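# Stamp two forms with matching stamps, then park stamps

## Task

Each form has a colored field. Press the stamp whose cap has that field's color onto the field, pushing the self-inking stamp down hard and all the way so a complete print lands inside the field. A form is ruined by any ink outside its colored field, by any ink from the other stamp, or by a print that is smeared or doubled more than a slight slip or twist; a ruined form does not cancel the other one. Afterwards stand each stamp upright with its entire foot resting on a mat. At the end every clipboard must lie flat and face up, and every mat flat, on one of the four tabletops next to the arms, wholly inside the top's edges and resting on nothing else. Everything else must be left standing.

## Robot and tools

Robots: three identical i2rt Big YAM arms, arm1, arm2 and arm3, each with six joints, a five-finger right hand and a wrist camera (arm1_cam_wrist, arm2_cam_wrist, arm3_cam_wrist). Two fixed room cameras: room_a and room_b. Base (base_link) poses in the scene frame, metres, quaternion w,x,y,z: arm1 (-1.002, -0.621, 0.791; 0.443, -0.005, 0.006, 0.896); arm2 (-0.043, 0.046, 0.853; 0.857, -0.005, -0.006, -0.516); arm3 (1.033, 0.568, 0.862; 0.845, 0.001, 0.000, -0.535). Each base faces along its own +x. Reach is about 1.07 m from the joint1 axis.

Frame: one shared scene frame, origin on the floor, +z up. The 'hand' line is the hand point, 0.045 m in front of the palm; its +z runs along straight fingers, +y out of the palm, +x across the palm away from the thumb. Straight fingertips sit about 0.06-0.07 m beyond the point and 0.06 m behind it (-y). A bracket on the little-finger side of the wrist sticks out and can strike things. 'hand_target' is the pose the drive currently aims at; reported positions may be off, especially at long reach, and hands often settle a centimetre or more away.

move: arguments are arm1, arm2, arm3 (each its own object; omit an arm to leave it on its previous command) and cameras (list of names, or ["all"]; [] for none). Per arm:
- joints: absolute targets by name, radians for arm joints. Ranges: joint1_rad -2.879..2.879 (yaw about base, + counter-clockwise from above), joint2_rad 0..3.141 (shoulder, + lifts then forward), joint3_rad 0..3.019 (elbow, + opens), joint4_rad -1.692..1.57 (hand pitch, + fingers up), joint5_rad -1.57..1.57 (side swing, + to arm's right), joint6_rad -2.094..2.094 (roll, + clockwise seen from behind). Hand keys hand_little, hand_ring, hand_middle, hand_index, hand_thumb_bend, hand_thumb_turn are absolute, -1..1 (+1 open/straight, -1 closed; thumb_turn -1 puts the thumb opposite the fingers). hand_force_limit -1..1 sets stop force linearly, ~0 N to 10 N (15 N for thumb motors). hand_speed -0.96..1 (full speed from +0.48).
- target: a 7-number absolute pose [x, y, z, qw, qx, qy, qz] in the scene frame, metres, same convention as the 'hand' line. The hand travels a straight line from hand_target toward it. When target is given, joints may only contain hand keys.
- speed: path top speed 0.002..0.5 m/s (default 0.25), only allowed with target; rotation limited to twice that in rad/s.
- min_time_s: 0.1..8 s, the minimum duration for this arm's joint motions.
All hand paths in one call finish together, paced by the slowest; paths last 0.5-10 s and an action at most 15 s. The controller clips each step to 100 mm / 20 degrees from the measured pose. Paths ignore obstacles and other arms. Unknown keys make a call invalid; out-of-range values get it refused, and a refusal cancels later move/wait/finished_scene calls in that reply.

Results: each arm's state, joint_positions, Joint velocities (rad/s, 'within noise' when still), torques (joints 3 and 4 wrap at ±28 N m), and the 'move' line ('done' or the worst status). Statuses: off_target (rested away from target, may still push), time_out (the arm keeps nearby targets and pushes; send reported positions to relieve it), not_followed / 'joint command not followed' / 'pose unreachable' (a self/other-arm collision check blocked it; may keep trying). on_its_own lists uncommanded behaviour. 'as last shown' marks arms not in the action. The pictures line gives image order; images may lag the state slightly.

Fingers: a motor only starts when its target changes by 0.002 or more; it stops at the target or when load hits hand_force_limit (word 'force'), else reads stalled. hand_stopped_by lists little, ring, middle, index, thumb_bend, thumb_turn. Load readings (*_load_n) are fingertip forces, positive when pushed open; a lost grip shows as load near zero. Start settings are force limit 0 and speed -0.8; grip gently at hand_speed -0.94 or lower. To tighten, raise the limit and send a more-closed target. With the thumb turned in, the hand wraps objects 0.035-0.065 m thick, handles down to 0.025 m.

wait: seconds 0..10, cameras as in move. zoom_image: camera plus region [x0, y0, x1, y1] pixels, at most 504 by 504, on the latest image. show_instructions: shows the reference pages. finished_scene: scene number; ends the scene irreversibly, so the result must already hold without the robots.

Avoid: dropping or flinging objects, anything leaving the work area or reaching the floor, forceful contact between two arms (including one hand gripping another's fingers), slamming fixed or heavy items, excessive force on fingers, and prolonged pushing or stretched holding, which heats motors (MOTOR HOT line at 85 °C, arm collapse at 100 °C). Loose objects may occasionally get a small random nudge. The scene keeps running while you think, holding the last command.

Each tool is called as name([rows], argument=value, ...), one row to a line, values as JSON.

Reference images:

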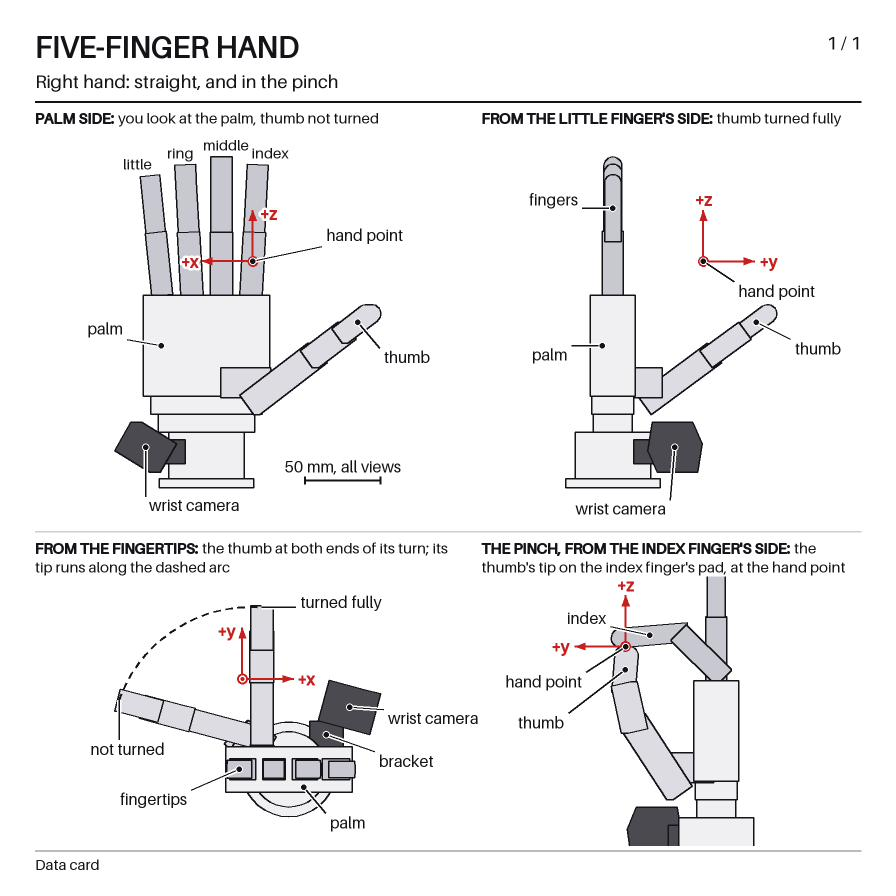

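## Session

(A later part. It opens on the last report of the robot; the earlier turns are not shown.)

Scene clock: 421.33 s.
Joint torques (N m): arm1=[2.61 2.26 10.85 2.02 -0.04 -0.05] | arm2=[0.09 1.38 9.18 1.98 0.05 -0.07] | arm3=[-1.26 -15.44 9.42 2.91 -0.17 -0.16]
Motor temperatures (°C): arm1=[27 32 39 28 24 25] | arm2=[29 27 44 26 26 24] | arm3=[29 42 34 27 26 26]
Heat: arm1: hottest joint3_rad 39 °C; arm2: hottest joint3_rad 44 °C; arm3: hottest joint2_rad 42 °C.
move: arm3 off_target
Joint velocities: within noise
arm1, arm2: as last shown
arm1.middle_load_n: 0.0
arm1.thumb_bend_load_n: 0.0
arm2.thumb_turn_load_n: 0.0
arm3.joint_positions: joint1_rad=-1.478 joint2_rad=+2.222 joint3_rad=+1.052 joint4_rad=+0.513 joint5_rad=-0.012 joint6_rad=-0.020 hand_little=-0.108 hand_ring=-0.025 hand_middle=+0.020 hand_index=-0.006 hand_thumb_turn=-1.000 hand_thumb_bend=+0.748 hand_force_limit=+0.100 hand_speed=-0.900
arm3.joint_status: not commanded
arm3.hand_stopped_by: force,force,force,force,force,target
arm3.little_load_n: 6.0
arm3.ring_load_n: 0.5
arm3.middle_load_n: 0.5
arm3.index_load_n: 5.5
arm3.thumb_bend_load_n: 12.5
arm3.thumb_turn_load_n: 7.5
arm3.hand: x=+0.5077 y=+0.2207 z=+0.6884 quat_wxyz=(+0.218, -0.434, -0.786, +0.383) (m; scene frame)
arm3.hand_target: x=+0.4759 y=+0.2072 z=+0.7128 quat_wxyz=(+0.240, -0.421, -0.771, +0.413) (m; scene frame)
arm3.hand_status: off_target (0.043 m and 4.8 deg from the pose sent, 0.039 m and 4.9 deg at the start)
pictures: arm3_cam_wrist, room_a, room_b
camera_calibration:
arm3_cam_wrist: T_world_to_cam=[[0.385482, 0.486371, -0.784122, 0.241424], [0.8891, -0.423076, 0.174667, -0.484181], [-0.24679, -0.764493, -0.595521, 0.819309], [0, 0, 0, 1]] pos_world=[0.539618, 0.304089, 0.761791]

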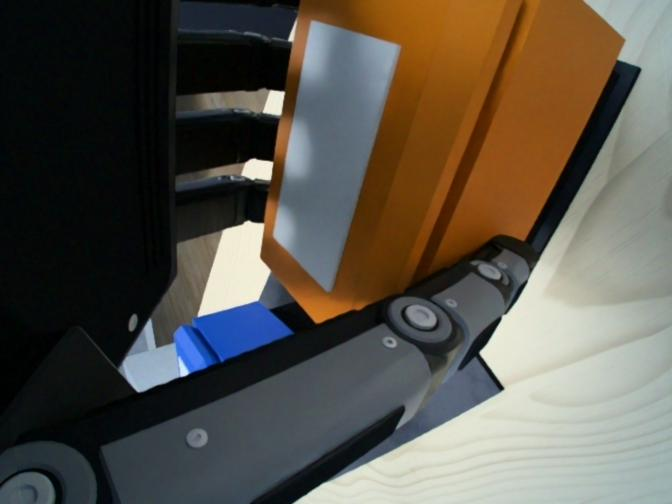

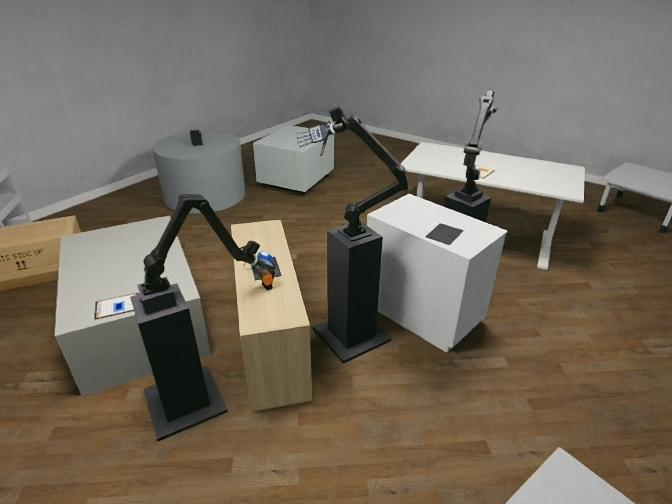

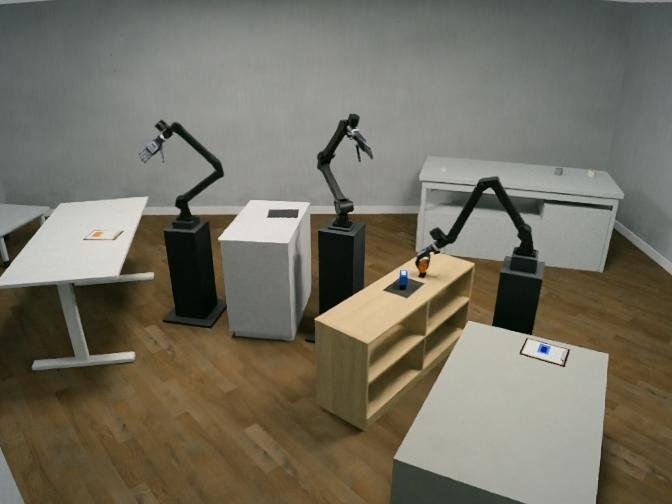

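move(arm3={"target": [0.474, 0.206, 0.703, -0.2399, 0.4201, 0.7705, -0.4127], "speed": 0.05}, cameras=["room_b"])

move(arm3={"target": [0.474, 0.206, 0.696, -0.2399, 0.4201, 0.7705, -0.4127], "speed": 0.05}, cameras=["arm3_cam_wrist", "room_a", "room_b"])

zoom_image(camera="room_b", region=[410, 250, 440, 285])

zoom_image(camera="room_a", region=[250, 250, 290, 300])

Scene clock: 424.13 s.
Joint torques (N m): arm1=[2.67 2.26 10.86 1.95 -0.04 -0.06] | arm2=[0.15 1.38 9.18 1.99 0.05 -0.07] | arm3=[-1.38 -15.44 9.21 2.96 -0.18 -0.15]
Motor temperatures (°C): arm1=[27 32 39 28 24 25] | arm2=[29 27 44 26 26 24] | arm3=[29 42 34 27 26 26]
Heat: arm1: hottest joint3_rad 39 °C; arm2: hottest joint3_rad 44 °C; arm3: hottest joint2_rad 42 °C.
move: arm3 off_target
Joint velocities: within noise
arm1, arm2: as last shown
arm3.joint_positions: joint1_rad=-1.478 joint2_rad=+2.241 joint3_rad=+1.058 joint4_rad=+0.527 joint5_rad=-0.012 joint6_rad=-0.020 hand_little=-0.108 hand_ring=-0.025 hand_middle=+0.020 hand_index=-0.006 hand_thumb_turn=-1.000 hand_thumb_bend=+0.748 hand_force_limit=+0.100 hand_speed=-0.900
arm3.joint_status: not commanded
arm3.hand_stopped_by: force,force,force,force,force,target
arm3.little_load_n: 6.0
arm3.ring_load_n: 0.5
arm3.middle_load_n: 1.0
arm3.index_load_n: 5.5
arm3.thumb_bend_load_n: 12.0
arm3.thumb_turn_load_n: 7.5
arm3.hand: x=+0.5072 y=+0.2204 z=+0.6812 quat_wxyz=(+0.218, -0.434, -0.786, +0.383) (m; scene frame)
arm3.hand_target: x=+0.4759 y=+0.2072 z=+0.7047 quat_wxyz=(+0.240, -0.421, -0.771, +0.413) (m; scene frame)
arm3.hand_status: off_target (0.042 m and 4.8 deg from the pose sent, 0.040 m and 4.8 deg at the start)
pictures: room_b

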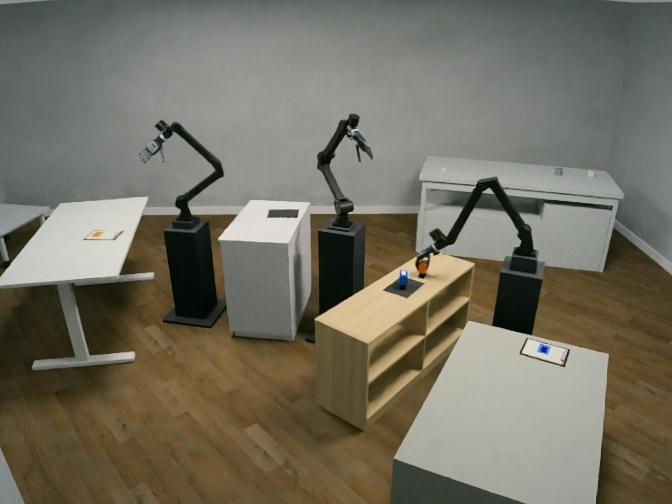

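Scene clock: 425.10 s.
Joint torques (N m): arm1=[2.61 2.2 10.85 1.99 -0.04 -0.05] | arm2=[0.09 1.38 9.18 1.98 0.05 -0.07] | arm3=[-1.44 -15.03 9.14 2.91 -0.16 -0.15]
Motor temperatures (°C): arm1=[27 32 39 28 24 25] | arm2=[29 27 44 26 26 24] | arm3=[29 42 34 27 26 26]
Heat: arm1: hottest joint3_rad 39 °C; arm2: hottest joint3_rad 44 °C; arm3: hottest joint2_rad 42 °C.
move: arm3 off_target
Joint velocities: within noise
arm1.joint_positions: joint1_rad=+1.940 joint2_rad=+0.621 joint3_rad=+1.438 joint4_rad=-1.498 joint5_rad=-0.041 joint6_rad=-1.009 hand_little=+1.000 hand_ring=+1.000 hand_middle=+1.000 hand_index=+1.000 hand_thumb_turn=+1.000 hand_thumb_bend=+1.000 hand_force_limit=+0.000 hand_speed=-0.800
arm1.joint_status: not commanded
arm1.hand_stopped_by: target,target,target,target,target,target
arm1.little_load_n: 0.0
arm1.ring_load_n: 0.0
arm1.middle_load_n: 0.0
arm1.index_load_n: 0.0
arm1.thumb_bend_load_n: 0.0
arm1.thumb_turn_load_n: 0.0
arm1.hand: x=-1.1244 y=-0.7604 z=+1.2628 quat_wxyz=(-0.290, -0.211, +0.875, -0.326) (m; scene frame)
arm1.hand_target: x=-1.1230 y=-0.7611 z=+1.2744 quat_wxyz=(-0.297, -0.214, +0.867, -0.337) (m; scene frame)
arm1.hand_status: not commanded
arm2.joint_positions: joint1_rad=+0.868 joint2_rad=+0.628 joint3_rad=+1.414 joint4_rad=-1.158 joint5_rad=+0.039 joint6_rad=-1.162 hand_little=+1.000 hand_ring=+1.000 hand_middle=+1.000 hand_index=+1.000 hand_thumb_turn=+1.000 hand_thumb_bend=+1.000 hand_force_limit=+0.000 hand_speed=-0.800
arm2.joint_status: not commanded
arm2.hand_stopped_by: target,target,target,target,target,target
arm2.little_load_n: 0.0
arm2.ring_load_n: -0.5
arm2.middle_load_n: 0.0
arm2.index_load_n: 0.0
arm2.thumb_bend_load_n: 0.0
arm2.thumb_turn_load_n: 0.0
arm2.hand: x=+0.1924 y=-0.0506 z=+1.3887 quat_wxyz=(-0.033, +0.781, -0.260, +0.567) (m; scene frame)
arm2.hand_target: x=+0.1905 y=-0.0500 z=+1.3994 quat_wxyz=(-0.034, +0.774, -0.258, +0.577) (m; scene frame)
arm2.hand_status: not commanded
arm3.joint_positions: joint1_rad=-1.478 joint2_rad=+2.249 joint3_rad=+1.065 joint4_rad=+0.541 joint5_rad=-0.012 joint6_rad=-0.020 hand_little=-0.108 hand_ring=-0.025 hand_middle=+0.020 hand_index=-0.006 hand_thumb_turn=-1.000 hand_thumb_bend=+0.748 hand_force_limit=+0.100 hand_speed=-0.900
arm3.joint_status: not commanded
arm3.hand_stopped_by: force,force,force,force,force,target
arm3.little_load_n: 5.5
arm3.ring_load_n: 0.5
arm3.middle_load_n: 1.0
arm3.index_load_n: 5.5
arm3.thumb_bend_load_n: 12.0
arm3.thumb_turn_load_n: 8.0
arm3.hand: x=+0.5037 y=+0.2184 z=+0.6806 quat_wxyz=(+0.221, -0.432, -0.783, +0.388) (m; scene frame)
arm3.hand_target: x=+0.4755 y=+0.2071 z=+0.6975 quat_wxyz=(+0.240, -0.421, -0.771, +0.413) (m; scene frame)
arm3.hand_status: off_target (0.036 m and 4.1 deg from the pose sent, 0.039 m and 4.8 deg at the start)
pictures: arm3_cam_wrist, room_a, room_b
camera_calibration:
arm3_cam_wrist: T_world_to_cam=[[0.376442, 0.481459, -0.79151, 0.248743], [0.891135, -0.421783, 0.167262, -0.476545], [-0.253316, -0.768307, -0.587822, 0.810807], [0, 0, 0, 1]] pos_world=[0.536419, 0.30219, 0.753201]

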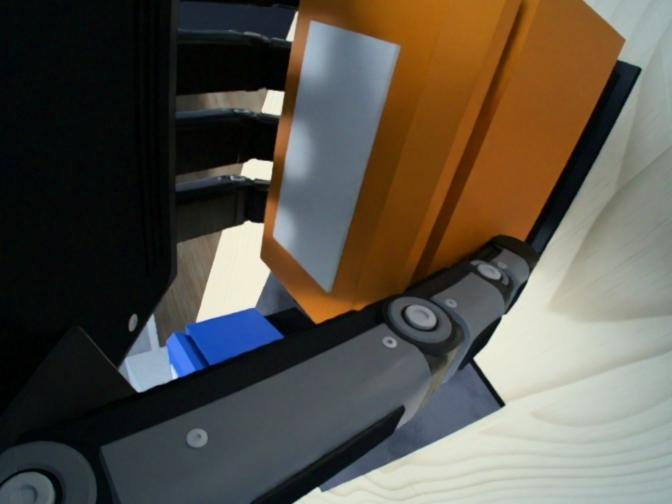

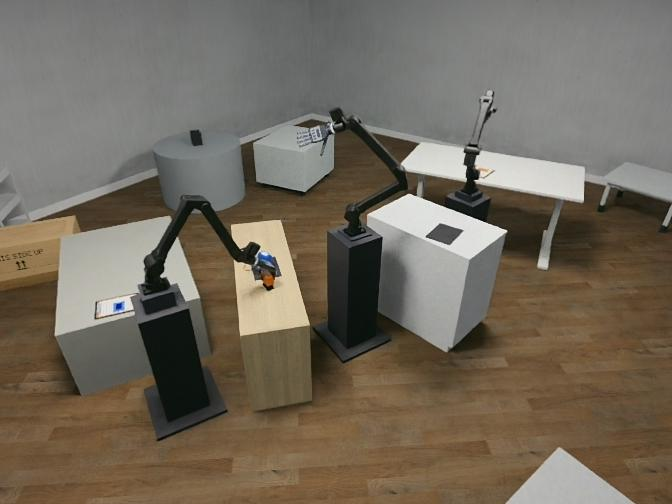

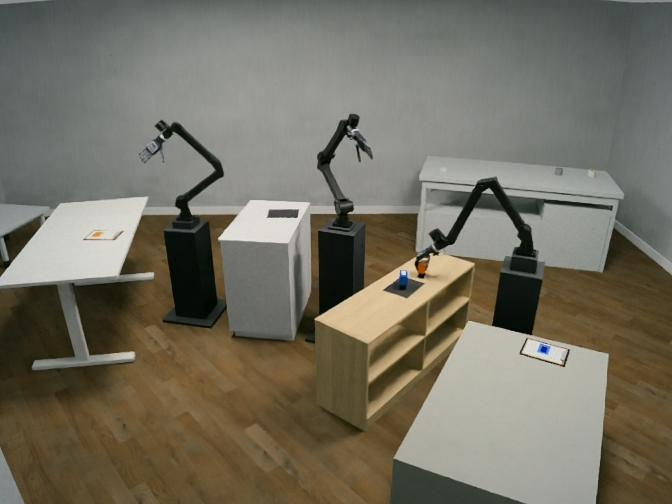

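Scaled by 14.400 from the camera's 672x504 image, which has a finer 960x720 frame.

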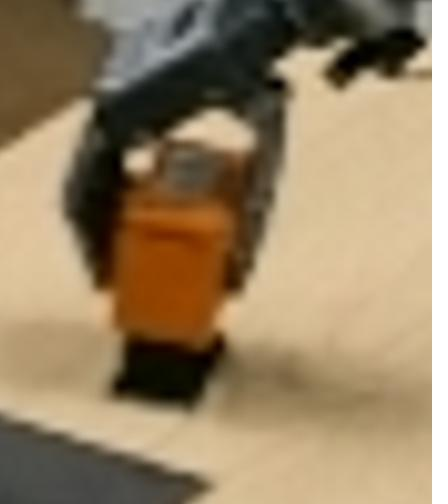

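Scaled by 10.080 from the camera's 672x504 image, which has a finer 960x720 frame.

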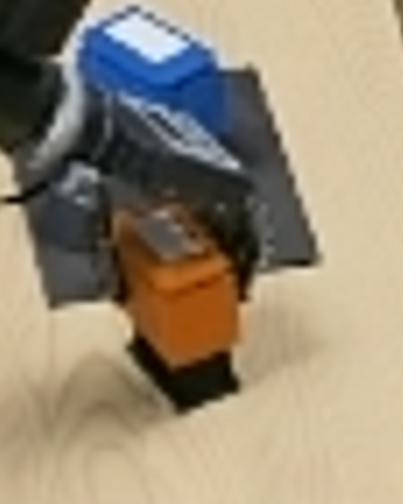

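move(arm3={"target": [0.475, 0.206, 0.703, -0.2399, 0.4201, 0.7705, -0.4127], "speed": 0.05, "joints": {"hand_speed": -0.85}})

move(arm3={"joints": {"hand_little": 0.2, "hand_ring": 0.2, "hand_middle": 0.2, "hand_index": 0.2, "hand_thumb_bend": 0.9, "hand_speed": -0.85}}, cameras=["arm3_cam_wrist", "room_b"])

zoom_image(camera="room_b", region=[410, 250, 440, 285])

Scene clock: 427.03 s.
Joint torques (N m): arm1=[2.67 2.32 10.88 1.98 -0.04 -0.06] | arm2=[0.09 1.44 9.18 1.99 0.05 -0.07] | arm3=[-1.2 -16.21 8.62 2.47 -0.13 -0.14]
Motor temperatures (°C): arm1=[27 32 39 28 24 25] | arm2=[29 27 44 26 26 24] | arm3=[29 42 34 27 26 26]
Heat: arm1: hottest joint3_rad 39 °C; arm2: hottest joint3_rad 44 °C; arm3: hottest joint2_rad 42 °C.
move: arm3 off_target
Joint velocities: within noise
arm1, arm2: as last shown
arm2.ring_load_n: 0.0
arm3.joint_positions: joint1_rad=-1.478 joint2_rad=+2.249 joint3_rad=+1.065 joint4_rad=+0.541 joint5_rad=-0.012 joint6_rad=-0.020 hand_little=-0.108 hand_ring=-0.025 hand_middle=+0.020 hand_index=-0.006 hand_thumb_turn=-1.000 hand_thumb_bend=+0.748 hand_force_limit=+0.100 hand_speed=-0.850
arm3.joint_status: all done
arm3.hand_stopped_by: force,force,force,force,force,target
arm3.little_load_n: 5.5
arm3.ring_load_n: 0.5
arm3.middle_load_n: 0.5
arm3.index_load_n: 5.0
arm3.thumb_bend_load_n: 12.0
arm3.thumb_turn_load_n: 7.5
arm3.hand: x=+0.5037 y=+0.2184 z=+0.6806 quat_wxyz=(+0.221, -0.432, -0.783, +0.388) (m; scene frame)
arm3.hand_target: x=+0.4763 y=+0.2069 z=+0.7042 quat_wxyz=(+0.240, -0.421, -0.771, +0.413) (m; scene frame)
arm3.hand_status: off_target (0.038 m and 4.1 deg from the pose sent, 0.038 m and 4.1 deg at the start)
pictures: none

Scene clock: 428.27 s.
Joint torques (N m): arm1=[2.73 2.2 10.89 1.98 -0.04 -0.06] | arm2=[0.15 1.32 9.2 1.99 0.05 -0.07] | arm3=[-1.08 -16.21 8.57 2.47 -0.12 -0.16]
Motor temperatures (°C): arm1=[27 32 39 28 24 25] | arm2=[29 27 44 26 26 24] | arm3=[29 42 34 27 26 26]
Heat: arm1: hottest joint3_rad 39 °C; arm2: hottest joint3_rad 44 °C; arm3: hottest joint2_rad 42 °C.
move: arm3 done
Joint velocities: within noise
arm1, arm2: as last shown
arm3.joint_positions: joint1_rad=-1.478 joint2_rad=+2.249 joint3_rad=+1.065 joint4_rad=+0.541 joint5_rad=-0.012 joint6_rad=-0.020 hand_little=+0.200 hand_ring=+0.200 hand_middle=+0.200 hand_index=+0.200 hand_thumb_turn=-1.000 hand_thumb_bend=+0.900 hand_force_limit=+0.100 hand_speed=-0.850
arm3.joint_status: all done
arm3.hand_stopped_by: target,target,target,target,target,target
arm3.little_load_n: 0.0
arm3.ring_load_n: 0.0
arm3.middle_load_n: 0.0
arm3.index_load_n: 0.0
arm3.thumb_bend_load_n: 0.0
arm3.thumb_turn_load_n: 0.0
arm3.hand: x=+0.5036 y=+0.2182 z=+0.6808 quat_wxyz=(+0.221, -0.432, -0.783, +0.388) (m; scene frame)
arm3.hand_target: x=+0.4764 y=+0.2069 z=+0.7042 quat_wxyz=(+0.240, -0.421, -0.771, +0.413) (m; scene frame)
arm3.hand_status: not commanded
pictures: arm3_cam_wrist, room_b
camera_calibration:
arm3_cam_wrist: T_world_to_cam=[[0.376167, 0.481319, -0.791726, 0.249299], [0.891309, -0.421404, 0.167294, -0.476658], [-0.253115, -0.768603, -0.587522, 0.810494], [0, 0, 0, 1]] pos_world=[0.536219, 0.30209, 0.753302]

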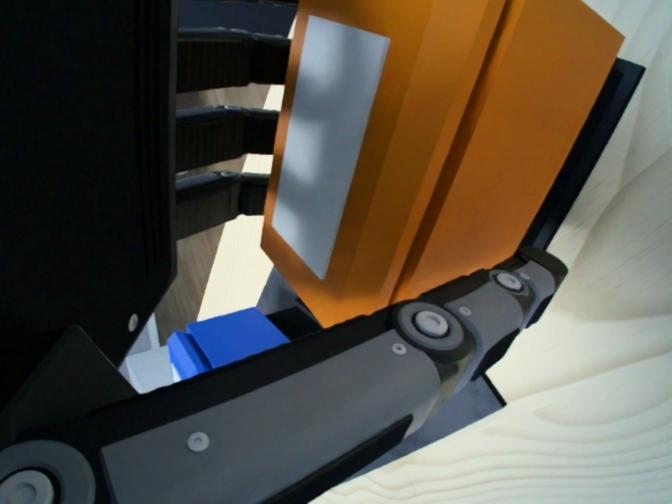

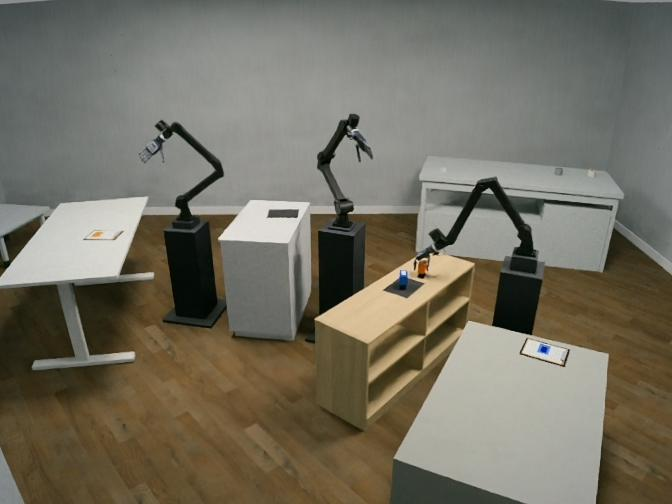

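Scaled by 14.400 from the camera's 672x504 image, which has a finer 960x720 frame.

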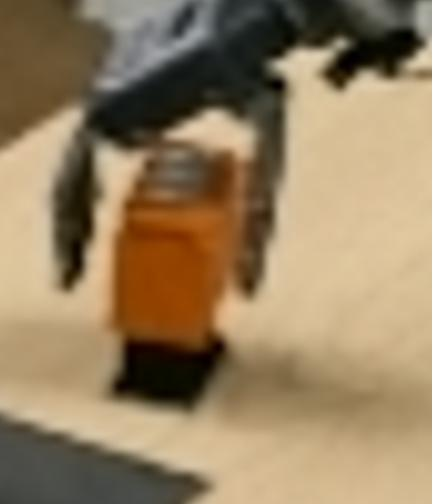

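Standing. Open more and rise.

move(arm3={"joints": {"hand_little": 0.6, "hand_ring": 0.6, "hand_middle": 0.6, "hand_index": 0.6, "hand_thumb_bend": 0.99, "hand_speed": -0.5}})

move(arm3={"target": [0.501, 0.219, 0.76, 0.221, -0.432, -0.783, 0.388], "speed": 0.1})

move(arm3={"target": [0.62, 0.33, 0.98, 0.221, -0.432, -0.783, 0.388], "speed": 0.25}, cameras=["arm3_cam_wrist", "room_a", "room_b"])

zoom_image(camera="room_b", region=[380, 230, 480, 305])

zoom_image(camera="room_a", region=[230, 230, 310, 290])

Scene clock: 430.10 s.
Joint torques (N m): arm1=[2.73 2.26 10.89 2 -0.04 -0.06] | arm2=[0.09 1.32 9.2 1.99 0.05 -0.07] | arm3=[-1.26 -16.21 8.57 2.45 -0.13 -0.15]
Motor temperatures (°C): arm1=[27 32 39 28 24 25] | arm2=[29 27 44 26 26 24] | arm3=[29 42 34 27 26 26]
Heat: arm1: hottest joint3_rad 39 °C; arm2: hottest joint3_rad 44 °C; arm3: hottest joint2_rad 42 °C.
move: arm3 done
Joint velocities: within noise
arm1, arm2: as last shown
arm3.joint_positions: joint1_rad=-1.478 joint2_rad=+2.249 joint3_rad=+1.065 joint4_rad=+0.541 joint5_rad=-0.012 joint6_rad=-0.020 hand_little=+0.600 hand_ring=+0.600 hand_middle=+0.600 hand_index=+0.600 hand_thumb_turn=-1.000 hand_thumb_bend=+0.990 hand_force_limit=+0.100 hand_speed=-0.500
arm3.joint_status: all done
arm3.hand_stopped_by: target,target,target,target,target,target
arm3.little_load_n: 0.0
arm3.ring_load_n: 0.0
arm3.middle_load_n: 0.0
arm3.index_load_n: 0.0
arm3.thumb_bend_load_n: 0.0
arm3.thumb_turn_load_n: 0.0
arm3.hand: x=+0.5036 y=+0.2182 z=+0.6808 quat_wxyz=(+0.221, -0.432, -0.783, +0.388) (m; scene frame)
arm3.hand_target: x=+0.4764 y=+0.2069 z=+0.7042 quat_wxyz=(+0.240, -0.421, -0.771, +0.413) (m; scene frame)
arm3.hand_status: not commanded
pictures: none

Scene clock: 431.47 s.
Joint torques (N m): arm1=[2.61 2.2 10.85 1.95 -0.05 -0.07] | arm2=[0.09 1.38 9.18 1.99 0.05 -0.07] | arm3=[-1.08 -16.03 5.85 1.1 -0.17 -0.04]
Motor temperatures (°C): arm1=[27 32 39 28 24 25] | arm2=[29 27 44 26 26 24] | arm3=[29 42 34 27 26 26]
Heat: arm1: hottest joint3_rad 39 °C; arm2: hottest joint3_rad 44 °C; arm3: hottest joint2_rad 42 °C.
move: arm3 done
Joint velocities: within noise
arm1, arm2: as last shown
arm3.joint_positions: joint1_rad=-1.478 joint2_rad=+2.074 joint3_rad=+1.041 joint4_rad=+0.389 joint5_rad=-0.013 joint6_rad=-0.020 hand_little=+0.600 hand_ring=+0.600 hand_middle=+0.600 hand_index=+0.600 hand_thumb_turn=-1.000 hand_thumb_bend=+0.990 hand_force_limit=+0.100 hand_speed=-0.500
arm3.joint_status: not commanded
arm3.hand_stopped_by: target,target,target,target,target,target
arm3.little_load_n: 0.0
arm3.ring_load_n: 0.0
arm3.middle_load_n: 0.0
arm3.index_load_n: 0.0
arm3.thumb_bend_load_n: 0.0
arm3.thumb_turn_load_n: 0.0
arm3.hand: x=+0.5010 y=+0.2163 z=+0.7534 quat_wxyz=(+0.221, -0.432, -0.784, +0.388) (m; scene frame)
arm3.hand_target: x=+0.5009 y=+0.2189 z=+0.7600 quat_wxyz=(+0.221, -0.432, -0.783, +0.388) (m; scene frame)
arm3.hand_status: done (0.007 m and 0.1 deg from the pose sent, 0.079 m and 0.0 deg at the start)
pictures: none

Scene clock: 433.43 s.
Joint torques (N m): arm1=[2.67 2.14 10.85 1.98 -0.04 -0.06] | arm2=[0.15 1.38 9.18 1.99 0.05 -0.07] | arm3=[-1.73 -8.06 9.18 1.09 -0.21 -0.21]
Motor temperatures (°C): arm1=[27 32 39 28 24 25] | arm2=[29 27 44 26 26 24] | arm3=[29 42 34 27 26 26]
Heat: arm1: hottest joint3_rad 39 °C; arm2: hottest joint3_rad 44 °C; arm3: hottest joint2_rad 42 °C.
move: arm3 done
Joint velocities: within noise
arm1, arm2: as last shown
arm3.joint_positions: joint1_rad=-1.569 joint2_rad=+1.254 joint3_rad=+0.753 joint4_rad=-0.135 joint5_rad=-0.093 joint6_rad=-0.067 hand_little=+0.600 hand_ring=+0.600 hand_middle=+0.600 hand_index=+0.600 hand_thumb_turn=-1.000 hand_thumb_bend=+0.990 hand_force_limit=+0.100 hand_speed=-0.500
arm3.joint_status: not commanded
arm3.hand_stopped_by: target,target,target,target,target,target
arm3.little_load_n: -0.5
arm3.ring_load_n: 0.0
arm3.middle_load_n: 0.0
arm3.index_load_n: 0.0
arm3.thumb_bend_load_n: 0.0
arm3.thumb_turn_load_n: 0.0
arm3.hand: x=+0.6190 y=+0.3222 z=+0.9820 quat_wxyz=(+0.219, -0.432, -0.781, +0.394) (m; scene frame)
arm3.hand_target: x=+0.6200 y=+0.3297 z=+0.9801 quat_wxyz=(+0.221, -0.432, -0.783, +0.388) (m; scene frame)
arm3.hand_status: done (0.008 m and 0.8 deg from the pose sent, 0.280 m and 0.1 deg at the start)
pictures: arm3_cam_wrist, room_a, room_b
camera_calibration:
arm3_cam_wrist: T_world_to_cam=[[0.372702, 0.471089, -0.79948, 0.407394], [0.892593, -0.417557, 0.170066, -0.590962], [-0.253712, -0.776995, -0.576116, 1.08852], [0, 0, 0, 1]] pos_world=[0.651822, 0.407091, 1.05332]

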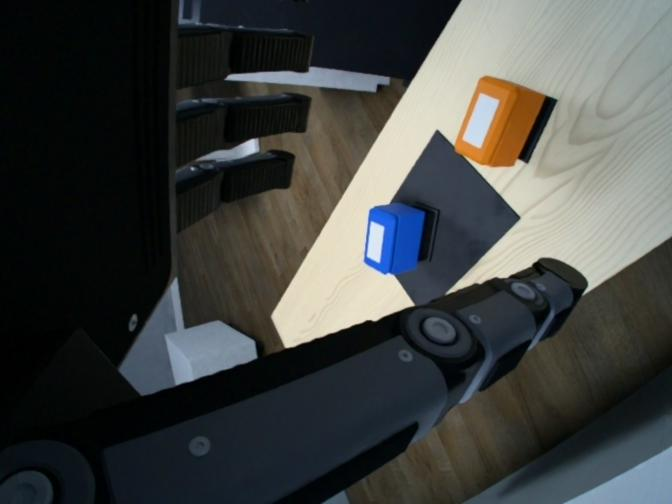

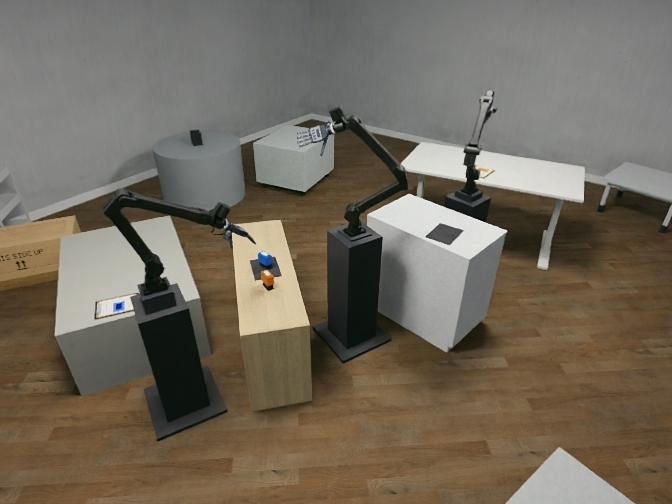

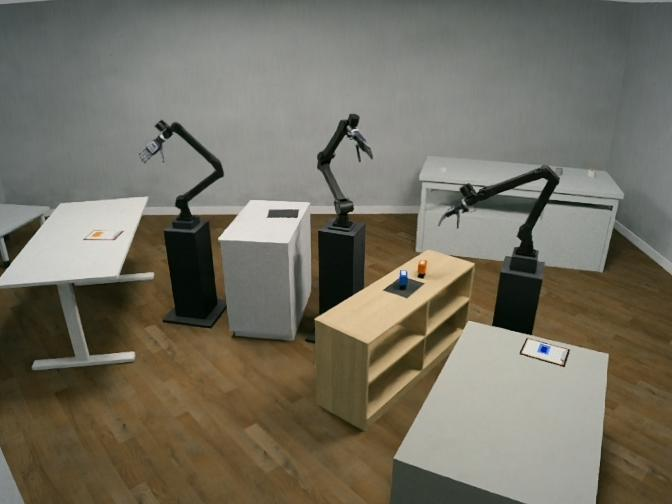

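Scaled by 5.040 from the camera's 672x504 image, which has a finer 960x720 frame.

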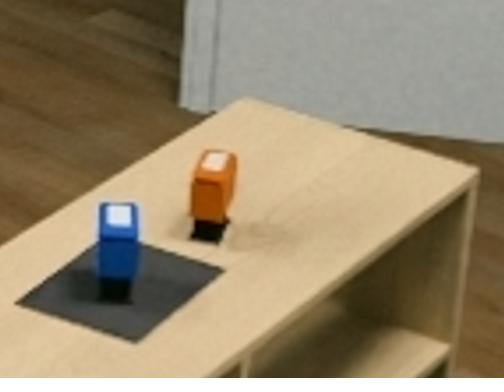

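Scaled by 6.300 from the camera's 672x504 image, which has a finer 960x720 frame.

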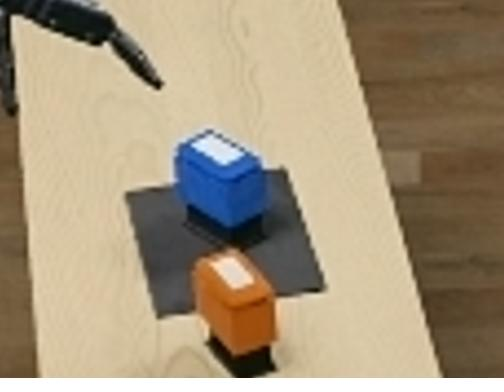

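move(arm3={"joints": {"joint1_rad": 0.1, "hand_little": 0.9, "hand_ring": 0.9, "hand_middle": 0.9, "hand_index": 0.9}, "min_time_s": 3.5}, arm2={"target": [0.36, 0.20, 1.0, 0.3766, -0.7898, 0.4341, -0.2156], "speed": 0.3, "joints": {"hand_little": 0.48, "hand_ring": 0.48, "hand_middle": 0.48, "hand_index": 0.48, "hand_thumb_turn": -1.0, "hand_thumb_bend": 0.99, "hand_speed": 0.0}}, cameras=["arm2_cam_wrist", "room_a", "room_b"])

Scene clock: 441.10 s.
Joint torques (N m): arm1=[2.73 2.26 10.91 1.98 -0.04 -0.06] | arm2=[1.08 -6.12 8.42 2.14 -0.26 0.06] | arm3=[-0.15 -8.06 9.22 1.16 -0.14 -0.15]
Motor temperatures (°C): arm1=[27 32 39 28 24 25] | arm2=[29 27 44 26 26 24] | arm3=[29 41 33 26 26 26]
Heat: arm1: hottest joint3_rad 39 °C; arm2: hottest joint3_rad 44 °C; arm3: hottest joint2_rad 41 °C.
move: arm2 done; arm3 done
Joint velocities: within noise
arm1: as last shown
arm2.joint_positions: joint1_rad=+1.269 joint2_rad=+1.102 joint3_rad=+0.753 joint4_rad=-0.350 joint5_rad=-0.278 joint6_rad=-0.239 hand_little=+0.480 hand_ring=+0.480 hand_middle=+0.480 hand_index=+0.480 hand_thumb_turn=-1.000 hand_thumb_bend=+0.990 hand_force_limit=+0.000 hand_speed=+0.000
arm2.joint_status: all done
arm2.hand_stopped_by: target,target,target,target,target,target
arm2.little_load_n: 0.0
arm2.ring_load_n: 0.0
arm2.middle_load_n: 0.0
arm2.index_load_n: 0.0
arm2.thumb_bend_load_n: 0.0
arm2.thumb_turn_load_n: 0.0
arm2.hand: x=+0.3610 y=+0.1932 z=+1.0063 quat_wxyz=(-0.374, +0.788, -0.435, +0.222) (m; scene frame)
arm2.hand_target: x=+0.3597 y=+0.1999 z=+1.0001 quat_wxyz=(-0.376, +0.790, -0.434, +0.215) (m; scene frame)
arm2.hand_status: done (0.009 m and 0.8 deg from the pose sent, 0.492 m and 60.4 deg at the start)
arm3.joint_positions: joint1_rad=+0.093 joint2_rad=+1.254 joint3_rad=+0.753 joint4_rad=-0.136 joint5_rad=-0.094 joint6_rad=-0.068 hand_little=+0.900 hand_ring=+0.900 hand_middle=+0.900 hand_index=+0.900 hand_thumb_turn=-1.000 hand_thumb_bend=+0.990 hand_force_limit=+0.100 hand_speed=-0.500
arm3.joint_status: all done
arm3.hand_stopped_by: target,target,target,target,target,target
arm3.little_load_n: 0.0
arm3.ring_load_n: 0.0
arm3.middle_load_n: 0.0
arm3.index_load_n: 0.0
arm3.thumb_bend_load_n: 0.0
arm3.thumb_turn_load_n: 0.0
arm3.hand: x=+1.3158 y=+0.1784 z=+0.9818 quat_wxyz=(-0.146, +0.285, -0.846, +0.427) (m; scene frame)
arm3.hand_target: x=+1.3157 y=+0.1840 z=+0.9799 quat_wxyz=(-0.143, +0.295, -0.845, +0.423) (m; scene frame)
arm3.hand_status: not commanded
pictures: arm2_cam_wrist, room_a, room_b
camera_calibration:
arm2_cam_wrist: T_world_to_cam=[[-0.340818, -0.559872, -0.755239, 0.989382], [-0.900183, 0.426025, 0.0904072, 0.153536], [0.271134, 0.710666, -0.649185, 0.534388], [0, 0, 0, 1]] pos_world=[0.330519, 0.108747, 1.08026]

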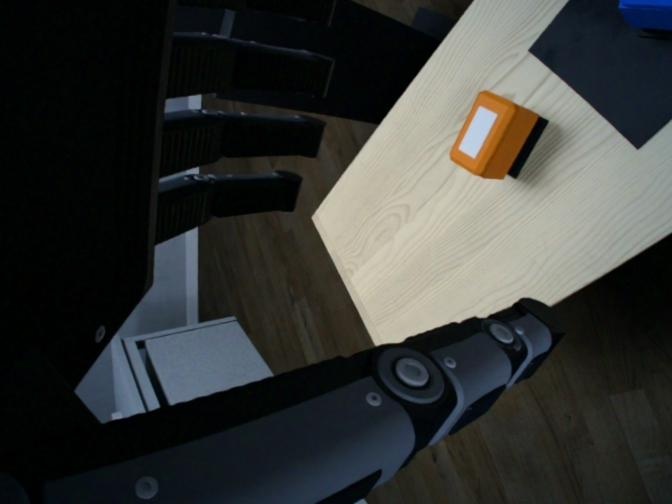

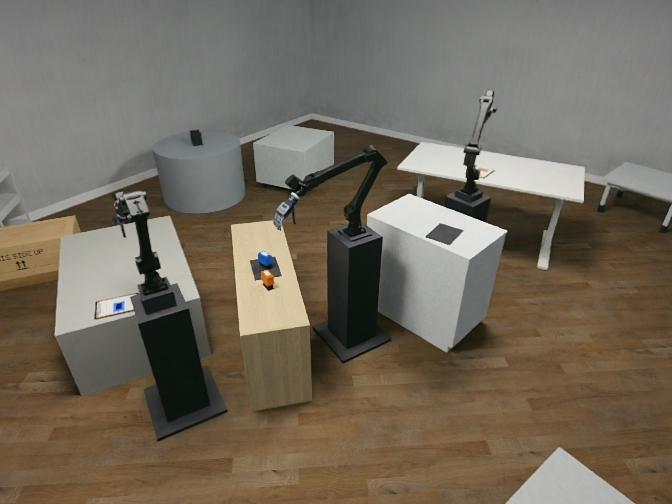

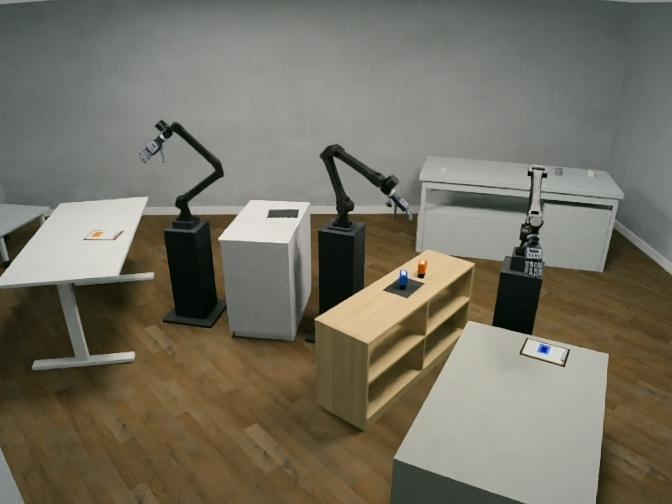

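move(arm2={"target": [0.488, 0.270, 0.81, 0.3766, -0.7898, 0.4341, -0.2156], "speed": 0.2}, cameras=["arm2_cam_wrist"])

Scene clock: 447.03 s.
Joint torques (N m): arm1=[2.67 2.2 10.86 1.99 -0.04 -0.05] | arm2=[0.97 -12.92 9.44 2.1 0.04 0.06] | arm3=[-0.21 -8.12 9.2 1.17 -0.14 -0.15]
Motor temperatures (°C): arm1=[27 32 39 28 24 25] | arm2=[29 27 43 26 26 24] | arm3=[29 40 33 26 26 26]
Heat: arm1: hottest joint3_rad 39 °C; arm2: hottest joint3_rad 43 °C; arm3: hottest joint2_rad 40 °C.
move: arm2 off_target
Joint velocities: within noise
arm1, arm3: as last shown
arm2.joint_positions: joint1_rad=+1.368 joint2_rad=+1.808 joint3_rad=+0.856 joint4_rad=+0.230 joint5_rad=-0.209 joint6_rad=-0.174 hand_little=+0.480 hand_ring=+0.480 hand_middle=+0.480 hand_index=+0.480 hand_thumb_turn=-1.000 hand_thumb_bend=+0.990 hand_force_limit=+0.000 hand_speed=+0.000
arm2.joint_status: not commanded
arm2.hand_stopped_by: target,target,target,target,target,target
arm2.little_load_n: 0.0
arm2.ring_load_n: 0.0
arm2.middle_load_n: 0.0
arm2.index_load_n: 0.0
arm2.thumb_bend_load_n: 0.0
arm2.thumb_turn_load_n: 0.0
arm2.hand: x=+0.4695 y=+0.2568 z=+0.8037 quat_wxyz=(-0.364, +0.795, -0.440, +0.207) (m; scene frame)
arm2.hand_target: x=+0.4870 y=+0.2697 z=+0.8107 quat_wxyz=(-0.377, +0.789, -0.434, +0.215) (m; scene frame)
arm2.hand_status: off_target (0.024 m and 2.0 deg from the pose sent, 0.246 m and 0.8 deg at the start)
arm3.ring_load_n: -0.5
arm3.index_load_n: -0.5
pictures: arm2_cam_wrist
camera_calibration:
arm2_cam_wrist: T_world_to_cam=[[-0.367615, -0.566115, -0.737817, 0.90916], [-0.897869, 0.422731, 0.123005, 0.215963], [0.242263, 0.707681, -0.663699, 0.354311], [0, 0, 0, 1]] pos_world=[0.44229, 0.172655, 0.879385]

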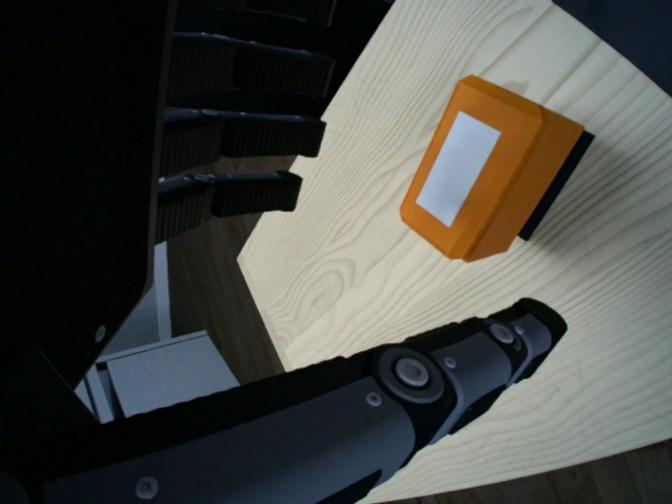

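move(arm2={"target": [0.513, 0.292, 0.745, 0.389, -0.7846, 0.428, -0.224], "speed": 0.12}, cameras=["arm2_cam_wrist"])

Scene clock: 451.13 s.
Joint torques (N m): arm1=[2.67 2.2 10.89 1.99 -0.05 -0.07] | arm2=[0.91 -14.74 8.13 2.14 0.06 0.06] | arm3=[-0.15 -7.94 9.21 1.2 -0.15 -0.15]
Motor temperatures (°C): arm1=[27 32 39 28 24 25] | arm2=[29 27 43 26 26 24] | arm3=[29 40 33 26 26 26]
Heat: arm1: hottest joint3_rad 39 °C; arm2: hottest joint3_rad 43 °C; arm3: hottest joint2_rad 40 °C.
move: arm2 off_target
Joint velocities: within noise
arm1.joint_positions: joint1_rad=+1.940 joint2_rad=+0.621 joint3_rad=+1.438 joint4_rad=-1.498 joint5_rad=-0.041 joint6_rad=-1.009 hand_little=+1.000 hand_ring=+1.000 hand_middle=+1.000 hand_index=+1.000 hand_thumb_turn=+1.000 hand_thumb_bend=+1.000 hand_force_limit=+0.000 hand_speed=-0.800
arm1.joint_status: not commanded
arm1.hand_stopped_by: target,target,target,target,target,target
arm1.little_load_n: 0.0
arm1.ring_load_n: 0.0
arm1.middle_load_n: 0.0
arm1.index_load_n: 0.0
arm1.thumb_bend_load_n: 0.0
arm1.thumb_turn_load_n: 0.0
arm1.hand: x=-1.1244 y=-0.7604 z=+1.2628 quat_wxyz=(-0.290, -0.211, +0.875, -0.326) (m; scene frame)
arm1.hand_target: x=-1.1230 y=-0.7611 z=+1.2744 quat_wxyz=(-0.297, -0.214, +0.867, -0.337) (m; scene frame)
arm1.hand_status: not commanded
arm2.joint_positions: joint1_rad=+1.396 joint2_rad=+2.019 joint3_rad=+0.930 joint4_rad=+0.409 joint5_rad=-0.192 joint6_rad=-0.156 hand_little=+0.480 hand_ring=+0.480 hand_middle=+0.480 hand_index=+0.480 hand_thumb_turn=-1.000 hand_thumb_bend=+0.990 hand_force_limit=+0.000 hand_speed=+0.000
arm2.joint_status: not commanded
arm2.hand_stopped_by: target,target,target,target,target,target
arm2.little_load_n: 0.0
arm2.ring_load_n: 0.0
arm2.middle_load_n: 0.0
arm2.index_load_n: 0.0
arm2.thumb_bend_load_n: 0.0
arm2.thumb_turn_load_n: 0.0
arm2.hand: x=+0.4983 y=+0.2791 z=+0.7423 quat_wxyz=(-0.377, +0.789, -0.433, +0.218) (m; scene frame)
arm2.hand_target: x=+0.5122 y=+0.2918 z=+0.7456 quat_wxyz=(-0.389, +0.784, -0.428, +0.224) (m; scene frame)
arm2.hand_status: off_target (0.020 m and 1.7 deg from the pose sent, 0.081 m and 3.9 deg at the start)
arm3: as last shown
arm3.ring_load_n: 0.0
arm3.index_load_n: 0.0
pictures: arm2_cam_wrist
camera_calibration:
arm2_cam_wrist: T_world_to_cam=[[-0.338278, -0.557334, -0.758253, 0.88519], [-0.903619, 0.417357, 0.0963626, 0.264013], [0.262756, 0.717769, -0.6448, 0.263634], [0, 0, 0, 1]] pos_world=[0.468736, 0.19393, 0.815748]

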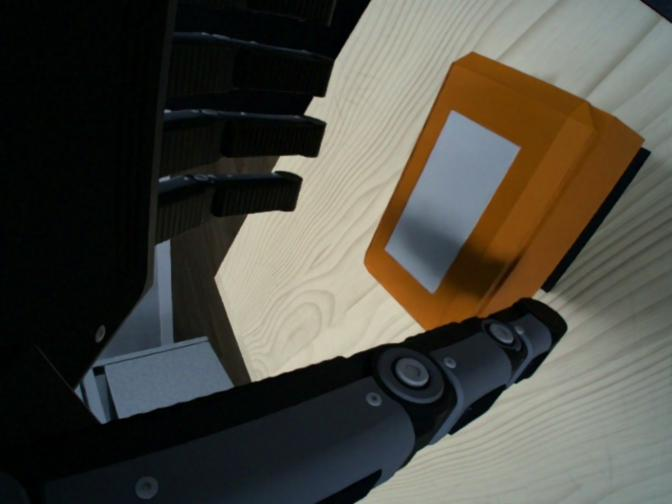

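move(arm2={"target": [0.513, 0.296, 0.705, 0.389, -0.7846, 0.428, -0.224], "speed": 0.1}, cameras=["arm2_cam_wrist"])

Scene clock: 454.20 s.
Joint torques (N m): arm1=[2.55 2.26 10.88 1.98 -0.05 -0.06] | arm2=[0.85 -15.56 7.25 2.14 0.06 0.06] | arm3=[-0.03 -8 9.22 1.2 -0.15 -0.15]
Motor temperatures (°C): arm1=[27 32 39 28 24 25] | arm2=[29 27 43 26 26 24] | arm3=[29 40 33 26 26 26]
Heat: arm1: hottest joint3_rad 39 °C; arm2: hottest joint3_rad 43 °C; arm3: hottest joint2_rad 40 °C.
move: arm2 off_target
Joint velocities: within noise
arm1, arm3: as last shown
arm2.joint_positions: joint1_rad=+1.405 joint2_rad=+2.126 joint3_rad=+0.953 joint4_rad=+0.495 joint5_rad=-0.185 joint6_rad=-0.151 hand_little=+0.480 hand_ring=+0.480 hand_middle=+0.480 hand_index=+0.480 hand_thumb_turn=-1.000 hand_thumb_bend=+0.990 hand_force_limit=+0.000 hand_speed=+0.000
arm2.joint_status: not commanded
arm2.hand_stopped_by: target,target,target,target,target,target
arm2.little_load_n: 0.0
arm2.ring_load_n: 0.0
arm2.middle_load_n: 0.0
arm2.index_load_n: 0.0
arm2.thumb_bend_load_n: 0.0
arm2.thumb_turn_load_n: 0.0
arm2.hand: x=+0.5003 y=+0.2836 z=+0.7030 quat_wxyz=(-0.378, +0.789, -0.433, +0.218) (m; scene frame)
arm2.hand_target: x=+0.5123 y=+0.2959 z=+0.7055 quat_wxyz=(-0.389, +0.785, -0.428, +0.224) (m; scene frame)
arm2.hand_status: off_target (0.018 m and 1.6 deg from the pose sent, 0.043 m and 1.7 deg at the start)
arm3.ring_load_n: -0.5
pictures: arm2_cam_wrist
camera_calibration:
arm2_cam_wrist: T_world_to_cam=[[-0.33724, -0.557268, -0.758763, 0.858378], [-0.903805, 0.417199, 0.0952972, 0.268625], [0.263449, 0.717912, -0.644358, 0.233939], [0, 0, 0, 1]] pos_world=[0.470634, 0.198329, 0.776447]

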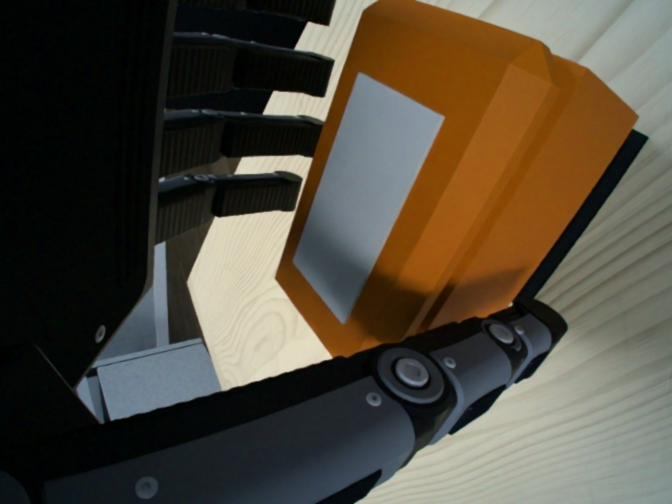

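move(arm2={"target": [0.511, 0.295, 0.686, 0.3851, -0.7771, 0.4417, -0.2308], "speed": 0.08}, cameras=["arm2_cam_wrist", "room_b"])

zoom_image(camera="room_b", region=[400, 240, 450, 290])

Scene clock: 457.03 s.
Joint torques (N m): arm1=[2.67 2.26 10.86 2 -0.05 -0.05] | arm2=[0.91 -15.5 6.8 2.17 0.09 0.07] | arm3=[-0.09 -8.06 9.24 1.1 -0.14 -0.16]
Motor temperatures (°C): arm1=[27 32 39 28 24 25] | arm2=[29 27 42 26 26 24] | arm3=[29 40 33 26 25 26]
Heat: arm1: hottest joint3_rad 39 °C; arm2: hottest joint3_rad 42 °C; arm3: hottest joint2_rad 40 °C.
move: arm2 off_target
Joint velocities: within noise
arm1, arm3: as last shown
arm2.joint_positions: joint1_rad=+1.412 joint2_rad=+2.171 joint3_rad=+0.953 joint4_rad=+0.546 joint5_rad=-0.151 joint6_rad=-0.125 hand_little=+0.480 hand_ring=+0.480 hand_middle=+0.480 hand_index=+0.480 hand_thumb_turn=-1.000 hand_thumb_bend=+0.990 hand_force_limit=+0.000 hand_speed=+0.000
arm2.joint_status: not commanded
arm2.hand_stopped_by: target,target,target,target,target,target
arm2.little_load_n: 0.0
arm2.ring_load_n: 0.0
arm2.middle_load_n: 0.0
arm2.index_load_n: 0.0
arm2.thumb_bend_load_n: 0.0
arm2.thumb_turn_load_n: 0.0
arm2.hand: x=+0.4996 y=+0.2828 z=+0.6854 quat_wxyz=(-0.374, +0.781, -0.446, +0.226) (m; scene frame)
arm2.hand_target: x=+0.5104 y=+0.2949 z=+0.6864 quat_wxyz=(-0.385, +0.777, -0.442, +0.231) (m; scene frame)
arm2.hand_status: off_target (0.017 m and 1.5 deg from the pose sent, 0.023 m and 2.4 deg at the start)
arm3.ring_load_n: 0.0
pictures: arm2_cam_wrist, room_b
camera_calibration:
arm2_cam_wrist: T_world_to_cam=[[-0.35465, -0.545613, -0.759296, 0.850121], [-0.88884, 0.448742, 0.092701, 0.255409], [0.290149, 0.707769, -0.644109, 0.212743], [0, 0, 0, 1]] pos_world=[0.466785, 0.198651, 0.758846]

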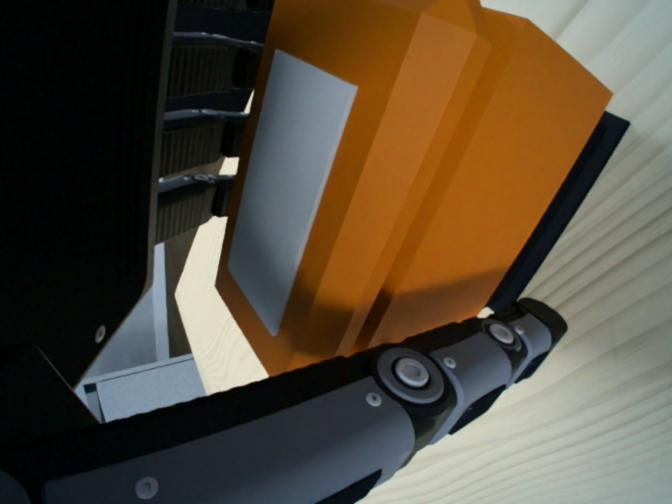

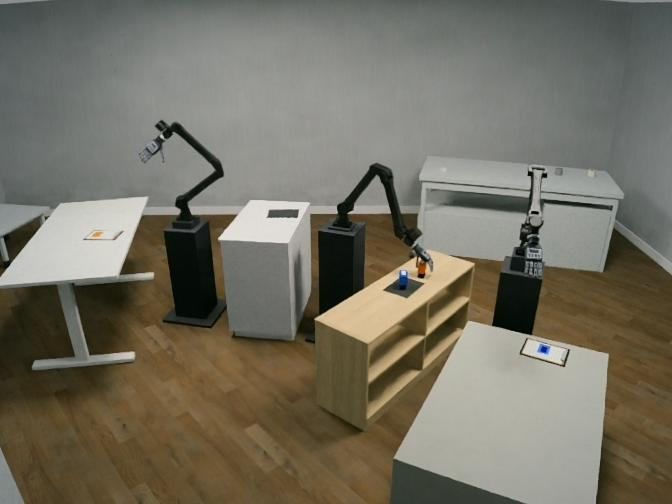

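Scaled by 10.080 from the camera's 672x504 image, which has a finer 960x720 frame.

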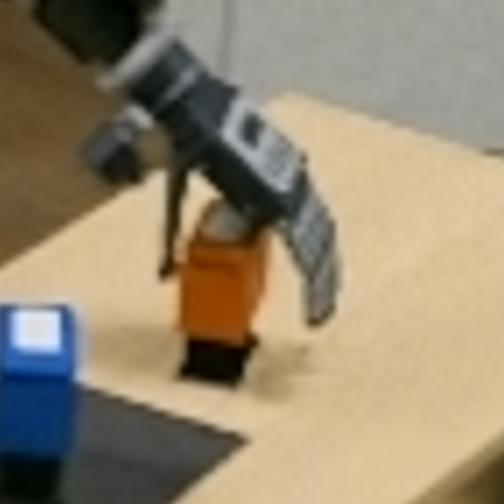

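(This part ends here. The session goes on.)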